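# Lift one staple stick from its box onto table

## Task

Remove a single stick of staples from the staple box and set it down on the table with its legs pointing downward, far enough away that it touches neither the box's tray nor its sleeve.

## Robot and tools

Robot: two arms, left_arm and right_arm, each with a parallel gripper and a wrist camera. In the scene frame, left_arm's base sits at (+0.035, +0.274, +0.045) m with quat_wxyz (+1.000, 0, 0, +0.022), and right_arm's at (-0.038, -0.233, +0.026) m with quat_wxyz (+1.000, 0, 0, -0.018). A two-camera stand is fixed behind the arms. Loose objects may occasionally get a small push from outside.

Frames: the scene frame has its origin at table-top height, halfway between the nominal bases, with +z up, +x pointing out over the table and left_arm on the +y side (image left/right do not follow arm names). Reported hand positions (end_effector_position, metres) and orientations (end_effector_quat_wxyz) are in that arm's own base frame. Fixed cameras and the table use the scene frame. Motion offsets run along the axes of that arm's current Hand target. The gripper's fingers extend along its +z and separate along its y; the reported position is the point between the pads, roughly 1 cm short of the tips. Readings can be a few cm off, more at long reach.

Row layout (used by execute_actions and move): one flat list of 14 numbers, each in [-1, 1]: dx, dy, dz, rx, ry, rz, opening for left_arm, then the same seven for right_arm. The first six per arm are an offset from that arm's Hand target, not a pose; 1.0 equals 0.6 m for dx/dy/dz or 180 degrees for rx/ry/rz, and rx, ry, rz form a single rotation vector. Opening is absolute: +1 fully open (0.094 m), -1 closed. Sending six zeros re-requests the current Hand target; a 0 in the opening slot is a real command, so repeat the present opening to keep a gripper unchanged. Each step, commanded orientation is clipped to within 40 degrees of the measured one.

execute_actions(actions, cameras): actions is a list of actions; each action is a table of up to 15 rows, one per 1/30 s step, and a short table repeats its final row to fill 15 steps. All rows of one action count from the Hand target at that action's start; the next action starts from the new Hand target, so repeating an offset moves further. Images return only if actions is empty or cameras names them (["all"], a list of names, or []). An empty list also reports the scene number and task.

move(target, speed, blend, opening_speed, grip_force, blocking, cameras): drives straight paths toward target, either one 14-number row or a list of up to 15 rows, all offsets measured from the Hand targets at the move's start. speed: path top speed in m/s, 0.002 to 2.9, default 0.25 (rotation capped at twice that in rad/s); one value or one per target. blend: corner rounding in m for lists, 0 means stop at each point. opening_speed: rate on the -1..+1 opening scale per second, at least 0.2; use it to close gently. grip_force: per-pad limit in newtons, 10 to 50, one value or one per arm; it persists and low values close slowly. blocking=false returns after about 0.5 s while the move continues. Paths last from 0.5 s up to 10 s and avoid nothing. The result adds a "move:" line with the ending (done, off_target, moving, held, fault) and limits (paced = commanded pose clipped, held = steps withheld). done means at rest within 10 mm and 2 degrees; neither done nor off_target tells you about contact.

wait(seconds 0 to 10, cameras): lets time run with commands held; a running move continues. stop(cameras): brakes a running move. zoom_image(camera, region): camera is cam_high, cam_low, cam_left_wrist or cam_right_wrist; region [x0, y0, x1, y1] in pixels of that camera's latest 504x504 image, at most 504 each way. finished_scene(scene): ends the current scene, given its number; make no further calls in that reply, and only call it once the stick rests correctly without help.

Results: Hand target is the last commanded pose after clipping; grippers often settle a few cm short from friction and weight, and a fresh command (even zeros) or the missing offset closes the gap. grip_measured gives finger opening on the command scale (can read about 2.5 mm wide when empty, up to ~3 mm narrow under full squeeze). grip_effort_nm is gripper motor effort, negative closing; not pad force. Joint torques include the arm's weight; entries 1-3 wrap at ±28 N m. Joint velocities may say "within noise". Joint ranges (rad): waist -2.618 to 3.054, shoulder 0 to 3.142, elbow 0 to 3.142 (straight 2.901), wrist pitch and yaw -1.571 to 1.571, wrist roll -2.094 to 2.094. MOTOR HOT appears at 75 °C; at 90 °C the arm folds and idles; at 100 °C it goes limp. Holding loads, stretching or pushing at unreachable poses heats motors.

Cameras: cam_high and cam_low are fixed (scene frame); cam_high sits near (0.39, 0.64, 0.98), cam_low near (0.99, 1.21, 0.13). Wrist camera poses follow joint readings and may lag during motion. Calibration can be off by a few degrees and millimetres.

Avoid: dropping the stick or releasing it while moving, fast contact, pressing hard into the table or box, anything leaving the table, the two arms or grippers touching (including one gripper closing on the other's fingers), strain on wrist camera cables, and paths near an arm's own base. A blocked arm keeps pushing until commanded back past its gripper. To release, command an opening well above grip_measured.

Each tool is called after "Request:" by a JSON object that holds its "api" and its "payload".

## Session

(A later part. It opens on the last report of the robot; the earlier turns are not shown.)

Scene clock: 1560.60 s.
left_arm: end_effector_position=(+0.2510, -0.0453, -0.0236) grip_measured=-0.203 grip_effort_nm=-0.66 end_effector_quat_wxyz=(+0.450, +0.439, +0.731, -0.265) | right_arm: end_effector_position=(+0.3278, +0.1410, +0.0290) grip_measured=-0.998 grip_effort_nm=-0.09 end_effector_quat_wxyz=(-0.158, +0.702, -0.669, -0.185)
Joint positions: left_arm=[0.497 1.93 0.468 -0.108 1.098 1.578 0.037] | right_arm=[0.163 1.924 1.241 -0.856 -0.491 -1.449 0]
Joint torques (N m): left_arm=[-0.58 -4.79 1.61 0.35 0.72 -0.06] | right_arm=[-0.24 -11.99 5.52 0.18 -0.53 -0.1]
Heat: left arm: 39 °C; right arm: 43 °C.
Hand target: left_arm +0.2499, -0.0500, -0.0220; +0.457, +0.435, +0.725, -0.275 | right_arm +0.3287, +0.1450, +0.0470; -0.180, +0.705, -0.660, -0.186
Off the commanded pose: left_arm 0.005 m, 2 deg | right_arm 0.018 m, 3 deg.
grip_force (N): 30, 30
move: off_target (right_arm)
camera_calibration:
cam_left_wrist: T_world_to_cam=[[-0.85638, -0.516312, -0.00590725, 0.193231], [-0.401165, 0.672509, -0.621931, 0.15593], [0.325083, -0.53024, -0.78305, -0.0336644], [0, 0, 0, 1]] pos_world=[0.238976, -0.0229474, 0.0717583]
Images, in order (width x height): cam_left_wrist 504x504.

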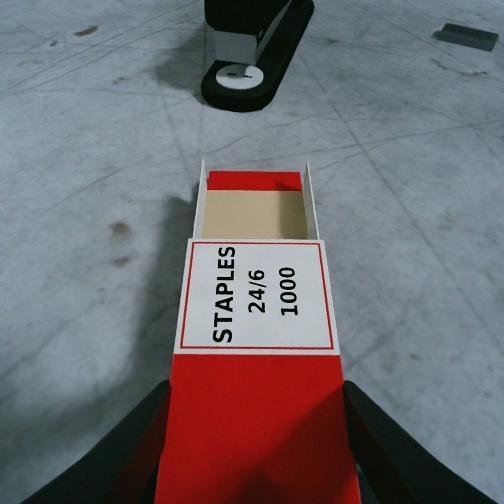

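Request:
{"api": "move", "payload": {"target": [0.009,0,0.0043,0,0,0,-0.3, 0, 0, 0, 0, 0, 0, -1], "speed": 0.04, "cameras": ["cam_left_wrist"]}}

Request:
{"api": "move", "payload": {"target": [0.0045,0,0.00215,0,0,0,-0.3, 0, 0, 0, 0, 0, 0, -1], "speed": 0.04, "cameras": ["cam_left_wrist", "cam_high"]}}

Scene clock: 1567.53 s.
left_arm: end_effector_position=(+0.2515, -0.0450, -0.0292) grip_measured=-0.203 grip_effort_nm=-0.66 end_effector_quat_wxyz=(+0.450, +0.439, +0.731, -0.264) | right_arm: end_effector_position=(+0.3278, +0.1410, +0.0290) grip_measured=-0.998 grip_effort_nm=-0.09 end_effector_quat_wxyz=(-0.158, +0.702, -0.669, -0.185)
Joint positions: left_arm=[0.497 1.961 0.468 -0.074 1.098 1.578 0.037] | right_arm=[0.163 1.924 1.241 -0.856 -0.491 -1.449 0]
Joint torques (N m): left_arm=[-0.43 -4.67 1.39 0.36 0.72 -0.05] | right_arm=[-0.24 -11.97 5.49 0.18 -0.53 -0.1]
Heat: left arm: 39 °C; right arm: 44 °C.
Hand target: left_arm +0.2499, -0.0500, -0.0280; +0.457, +0.435, +0.726, -0.275 | right_arm +0.3287, +0.1450, +0.0470; -0.180, +0.705, -0.660, -0.186
Off the commanded pose: left_arm 0.005 m, 2 deg | right_arm 0.018 m, 3 deg.
grip_force (N): 30, 30
move: off_target (right_arm)
camera_calibration:
cam_left_wrist: T_world_to_cam=[[-0.856368, -0.516307, -0.00778641, 0.193674], [-0.40014, 0.673069, -0.621986, 0.152142], [0.326377, -0.529533, -0.78299, -0.0384171], [0, 0, 0, 1]] pos_world=[0.239272, -0.0227497, 0.0660577]
Images, in order (width x height): cam_left_wrist 504x504.

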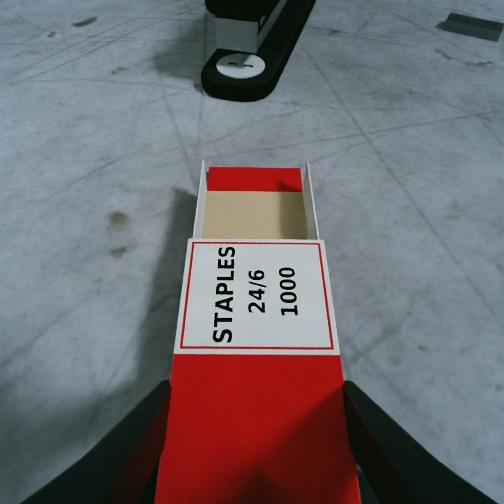

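Scene clock: 1568.40 s.
left_arm: end_effector_position=(+0.2516, -0.0450, -0.0322) grip_measured=-0.203 grip_effort_nm=-0.66 end_effector_quat_wxyz=(+0.450, +0.440, +0.731, -0.264) | right_arm: end_effector_position=(+0.3278, +0.1410, +0.0290) grip_measured=-0.998 grip_effort_nm=-0.09 end_effector_quat_wxyz=(-0.158, +0.702, -0.669, -0.185)
Joint positions: left_arm=[0.497 1.978 0.468 -0.057 1.098 1.578 0.037] | right_arm=[0.163 1.924 1.241 -0.856 -0.491 -1.449 0]
Joint torques (N m): left_arm=[-0.53 -4.66 1.37 0.37 0.71 -0.1] | right_arm=[-0.23 -11.99 5.52 0.19 -0.53 -0.1]
Heat: left arm: 39 °C; right arm: 44 °C.
Hand target: left_arm +0.2499, -0.0500, -0.0310; +0.457, +0.435, +0.725, -0.275 | right_arm +0.3287, +0.1450, +0.0470; -0.180, +0.705, -0.660, -0.186
Off the commanded pose: left_arm 0.005 m, 2 deg | right_arm 0.018 m, 3 deg.
grip_force (N): 30, 30
move: off_target (right_arm)
camera_calibration:
cam_left_wrist: T_world_to_cam=[[-0.856329, -0.51636, -0.008588, 0.193775], [-0.399741, 0.673273, -0.622021, 0.150289], [0.326969, -0.529221, -0.782953, -0.0408575], [0, 0, 0, 1]] pos_world=[0.23937, -0.0227507, 0.0631575]
Images, in order (width x height): cam_high 504x504, cam_left_wrist 504x504.

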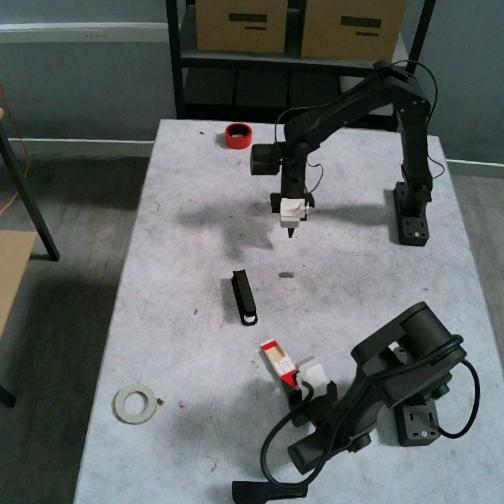

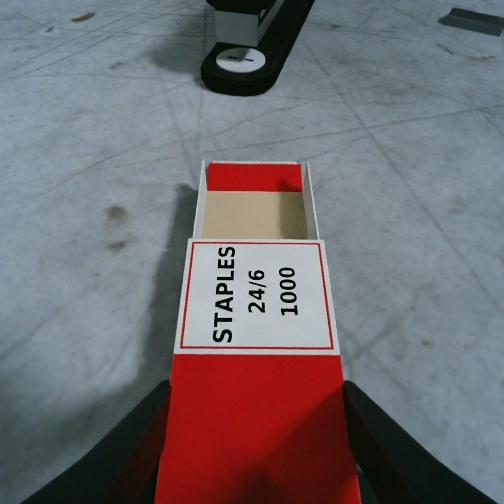

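Request:
{"api": "move", "payload": {"target": [0.0045,0,0.00215,0,0,0,-0.3, 0, 0, 0, 0, 0, 0, -1], "speed": 0.04, "cameras": ["cam_left_wrist"]}}

Request:
{"api": "move", "payload": {"target": [0.0045,0,0.00215,0,0,0,-0.3, 0, 0, 0, 0, 0, 0, -1], "speed": 0.04, "cameras": ["cam_left_wrist"]}}

Scene clock: 1575.57 s.
left_arm: end_effector_position=(+0.2511, -0.0454, -0.0347) grip_measured=-0.203 grip_effort_nm=-0.66 end_effector_quat_wxyz=(+0.450, +0.438, +0.731, -0.266) | right_arm: end_effector_position=(+0.3278, +0.1410, +0.0290) grip_measured=-0.998 grip_effort_nm=-0.09 end_effector_quat_wxyz=(-0.158, +0.702, -0.669, -0.185)
Joint positions: left_arm=[0.497 1.993 0.468 -0.046 1.1 1.578 0.037] | right_arm=[0.163 1.924 1.241 -0.856 -0.491 -1.449 0]
Joint torques (N m): left_arm=[-0.43 -4.62 1.21 0.39 0.68 -0.07] | right_arm=[-0.24 -11.99 5.52 0.18 -0.53 -0.09]
Heat: left arm: 39 °C; right arm: 44 °C.
Hand target: left_arm +0.2499, -0.0500, -0.0339; +0.457, +0.435, +0.725, -0.275 | right_arm +0.3287, +0.1450, +0.0470; -0.180, +0.705, -0.660, -0.186
Off the commanded pose: left_arm 0.005 m, 1 deg | right_arm 0.018 m, 3 deg.
grip_force (N): 30, 30
move: off_target (right_arm)
camera_calibration:
cam_left_wrist: T_world_to_cam=[[-0.856284, -0.516487, -0.00437509, 0.193271], [-0.401633, 0.671146, -0.6231, 0.149126], [0.324759, -0.531793, -0.78213, -0.0424588], [0, 0, 0, 1]] pos_world=[0.239178, -0.0228423, 0.0605574]
Images, in order (width x height): cam_left_wrist 504x504.

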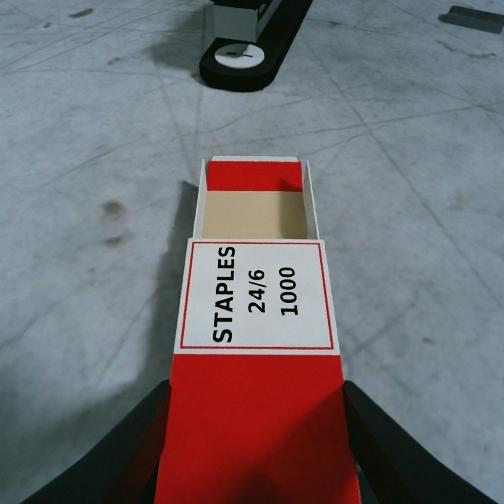

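Scene clock: 1576.30 s.
left_arm: end_effector_position=(+0.2515, -0.0466, -0.0347) grip_measured=-0.203 grip_effort_nm=-0.66 end_effector_quat_wxyz=(+0.455, +0.435, +0.729, -0.270) | right_arm: end_effector_position=(+0.3278, +0.1410, +0.0290) grip_measured=-0.998 grip_effort_nm=-0.09 end_effector_quat_wxyz=(-0.158, +0.702, -0.669, -0.185)
Joint positions: left_arm=[0.497 2.008 0.468 -0.033 1.116 1.575 0.037] | right_arm=[0.163 1.924 1.241 -0.856 -0.491 -1.449 0]
Joint torques (N m): left_arm=[-0.57 -4.38 1.28 0.35 0.54 0.04] | right_arm=[-0.24 -12 5.53 0.18 -0.53 -0.09]
Heat: left arm: 39 °C; right arm: 44 °C.
Hand target: left_arm +0.2499, -0.0500, -0.0369; +0.457, +0.435, +0.725, -0.275 | right_arm +0.3287, +0.1450, +0.0470; -0.180, +0.705, -0.660, -0.186
Off the commanded pose: left_arm 0.004 m, 1 deg | right_arm 0.018 m, 3 deg.
grip_force (N): 30, 30
move: off_target (right_arm)
camera_calibration:
cam_left_wrist: T_world_to_cam=[[-0.855642, -0.517568, 0.000295416, 0.192925], [-0.39984, 0.660652, -0.635348, 0.148773], [0.328641, -0.543749, -0.772226, -0.0444456], [0, 0, 0, 1]] pos_world=[0.239166, -0.0226026, 0.0601436]
Images, in order (width x height): cam_left_wrist 504x504.

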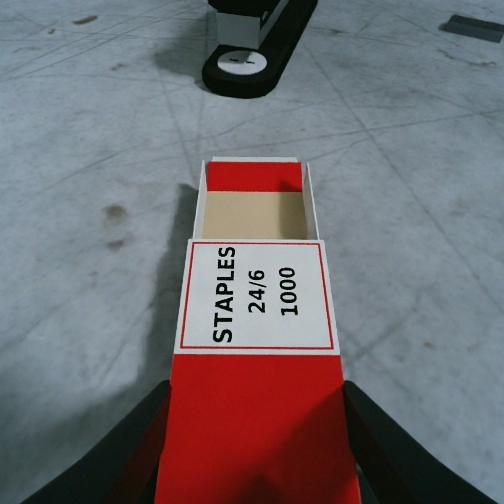

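Request:
{"api": "move", "payload": {"target": [0,0,0,0,0.0095,0,-0.3, 0, 0, 0, 0, 0, 0, -1], "speed": 0.04, "cameras": ["cam_left_wrist"]}}

Scene clock: 1583.37 s.
left_arm: end_effector_position=(+0.2525, -0.0482, -0.0348) grip_measured=-0.203 grip_effort_nm=-0.66 end_effector_quat_wxyz=(+0.453, +0.434, +0.729, -0.273) | right_arm: end_effector_position=(+0.3278, +0.1410, +0.0290) grip_measured=-0.998 grip_effort_nm=-0.09 end_effector_quat_wxyz=(-0.158, +0.702, -0.669, -0.185)
Joint positions: left_arm=[0.488 2.008 0.468 -0.021 1.115 1.555 0.037] | right_arm=[0.163 1.924 1.241 -0.856 -0.491 -1.449 0]
Joint torques (N m): left_arm=[-0.7 -6.97 0.77 0.32 0.27 -0.06] | right_arm=[-0.24 -11.99 5.52 0.19 -0.53 -0.1]
Heat: left arm: 38 °C; right arm: 44 °C.
Hand target: left_arm +0.2499, -0.0500, -0.0370; +0.446, +0.440, +0.732, -0.268 | right_arm +0.3287, +0.1450, +0.0470; -0.180, +0.705, -0.660, -0.186
Off the commanded pose: left_arm 0.004 m, 1 deg | right_arm 0.018 m, 3 deg.
grip_force (N): 30, 30
move: off_target (right_arm)
camera_calibration:
cam_left_wrist: T_world_to_cam=[[-0.856282, -0.516467, 0.00658827, 0.193389], [-0.402747, 0.659644, -0.634559, 0.150906], [0.323383, -0.546015, -0.772846, -0.0445603], [0, 0, 0, 1]] pos_world=[0.240782, -0.0239956, 0.0600462]
Images, in order (width x height): cam_left_wrist 504x504.

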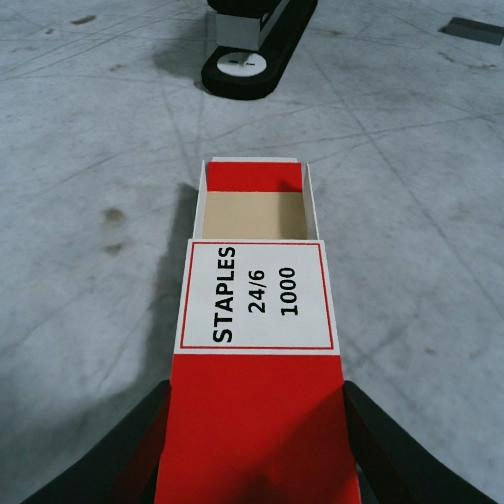

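Request:
{"api": "move", "payload": {"target": [0,0,0,0,0,0,0.1, 0, 0, 0, 0, 0, 0, -1], "speed": 0.04, "opening_speed": 0.3, "cameras": ["cam_left_wrist"]}}

Scene clock: 1590.80 s.
left_arm: end_effector_position=(+0.2506, -0.0497, -0.0354) grip_measured=+0.098 grip_effort_nm=0.11 end_effector_quat_wxyz=(+0.452, +0.434, +0.729, -0.274) | right_arm: end_effector_position=(+0.3278, +0.1410, +0.0290) grip_measured=-0.998 grip_effort_nm=-0.09 end_effector_quat_wxyz=(-0.158, +0.702, -0.669, -0.185)
Joint positions: left_arm=[0.485 2.008 0.461 -0.016 1.114 1.554 0.052] | right_arm=[0.163 1.924 1.241 -0.856 -0.491 -1.449 0]
Joint torques (N m): left_arm=[-0.49 -6.9 1.16 0.29 0.28 -0.12] | right_arm=[-0.23 -11.99 5.5 0.19 -0.53 -0.09]
Heat: left arm: 39 °C; right arm: 44 °C.
Hand target: left_arm +0.2500, -0.0499, -0.0369; +0.446, +0.439, +0.732, -0.268 | right_arm +0.3287, +0.1450, +0.0470; -0.180, +0.705, -0.660, -0.186
Off the commanded pose: left_arm 0.002 m, 1 deg | right_arm 0.018 m, 3 deg.
grip_force (N): 30, 30
move: off_target (right_arm)
camera_calibration:
cam_left_wrist: T_world_to_cam=[[-0.85714, -0.514996, 0.00946436, 0.19138], [-0.403469, 0.659871, -0.633863, 0.150944], [0.320192, -0.547129, -0.773387, -0.0445038], [0, 0, 0, 1]] pos_world=[0.239191, -0.0253925, 0.0594478]
Images, in order (width x height): cam_left_wrist 504x504.

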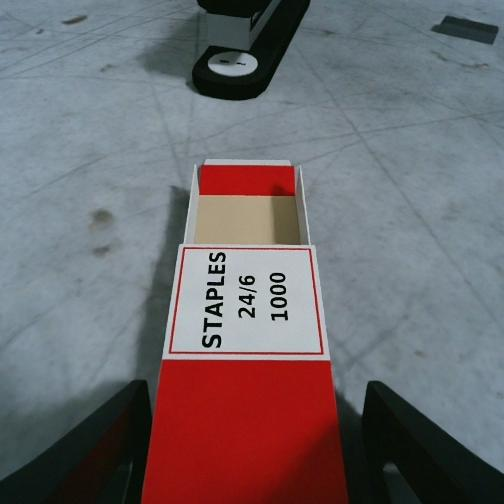

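Request:
{"api": "move", "payload": {"target": [[0,0.004,0,0,0,0,0.4, 0, 0, 0, 0, 0, 0, -1],[0,0.004,-0.1667,0,0,0,0.4, 0, 0, 0, 0, 0, 0, -1]], "speed": 0.08, "opening_speed": 0.6, "cameras": ["cam_left_wrist", "cam_high"]}}

Scene clock: 1603.20 s.
left_arm: end_effector_position=(+0.2030, +0.0220, -0.0001) grip_measured=+0.398 grip_effort_nm=0.10 end_effector_quat_wxyz=(+0.399, +0.408, +0.778, -0.262) | right_arm: end_effector_position=(+0.3278, +0.1410, +0.0290) grip_measured=-0.998 grip_effort_nm=-0.09 end_effector_quat_wxyz=(-0.158, +0.702, -0.669, -0.185)
Joint positions: left_arm=[0.868 1.87 0.637 -0.837 0.903 2.08 0.066] | right_arm=[0.163 1.924 1.241 -0.856 -0.491 -1.449 0]
Joint torques (N m): left_arm=[0.44 -8.25 3.85 -0.79 0.52 0.12] | right_arm=[-0.24 -11.99 5.5 0.18 -0.53 -0.09]
Heat: left arm: 39 °C; right arm: 44 °C.
Hand target: left_arm +0.2103, +0.0296, +0.0089; +0.446, +0.439, +0.732, -0.268 | right_arm +0.3287, +0.1450, +0.0470; -0.180, +0.705, -0.660, -0.186
Off the commanded pose: left_arm 0.014 m, 8 deg | right_arm 0.018 m, 3 deg.
joint sent to its limit (left arm) — joint 6 (wrist roll), upper limit. The joint targets are off in orientation, not in position.
grip_force (N): 30, 30
move: off_target (left_arm, right_arm)
camera_calibration:
cam_left_wrist: T_world_to_cam=[[-0.818346, -0.569315, 0.0786741, 0.180452], [-0.517458, 0.670301, -0.531915, 0.129702], [0.250092, -0.476001, -0.843135, 0.0500102], [0, 0, 0, 1]] pos_world=[0.202281, 0.0396001, 0.0969587]
Images, in order (width x height): cam_high 504x504, cam_left_wrist 504x504.

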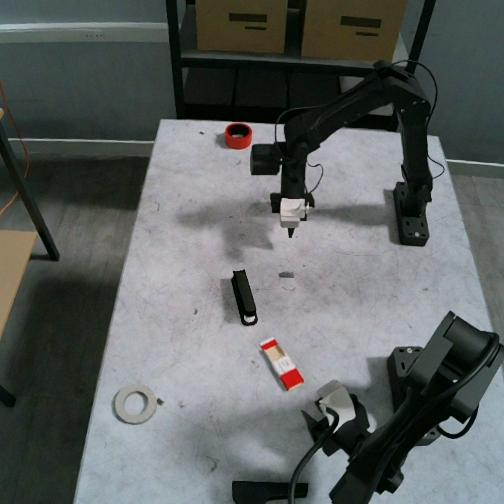

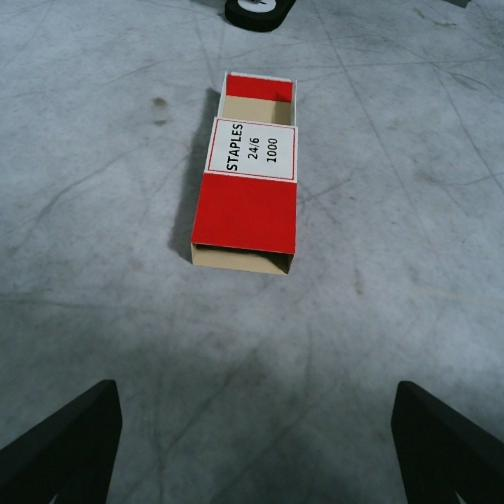

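Request:
{"api": "zoom_image", "payload": {"camera": "cam_left_wrist", "region": [160, 40, 340, 290]}}

Request:
{"api": "zoom_image", "payload": {"camera": "cam_high", "region": [220, 210, 340, 400]}}

Scaled by 2.016 from the camera's 504x504 image, which has a finer 720x720 frame.

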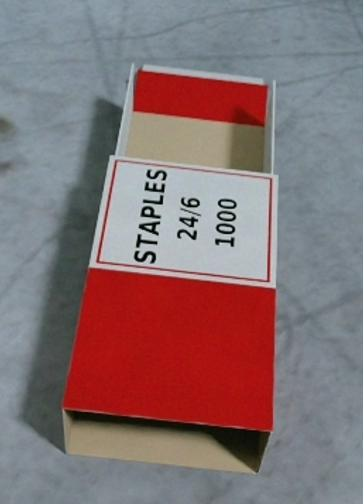

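Scaled by 2.653 from the camera's 504x504 image, which has a finer 720x720 frame.

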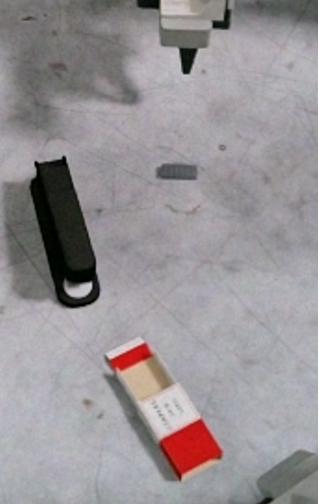

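Request:
{"api": "finished_scene", "payload": {"scene": 2}}

The scene is finished: the task was done.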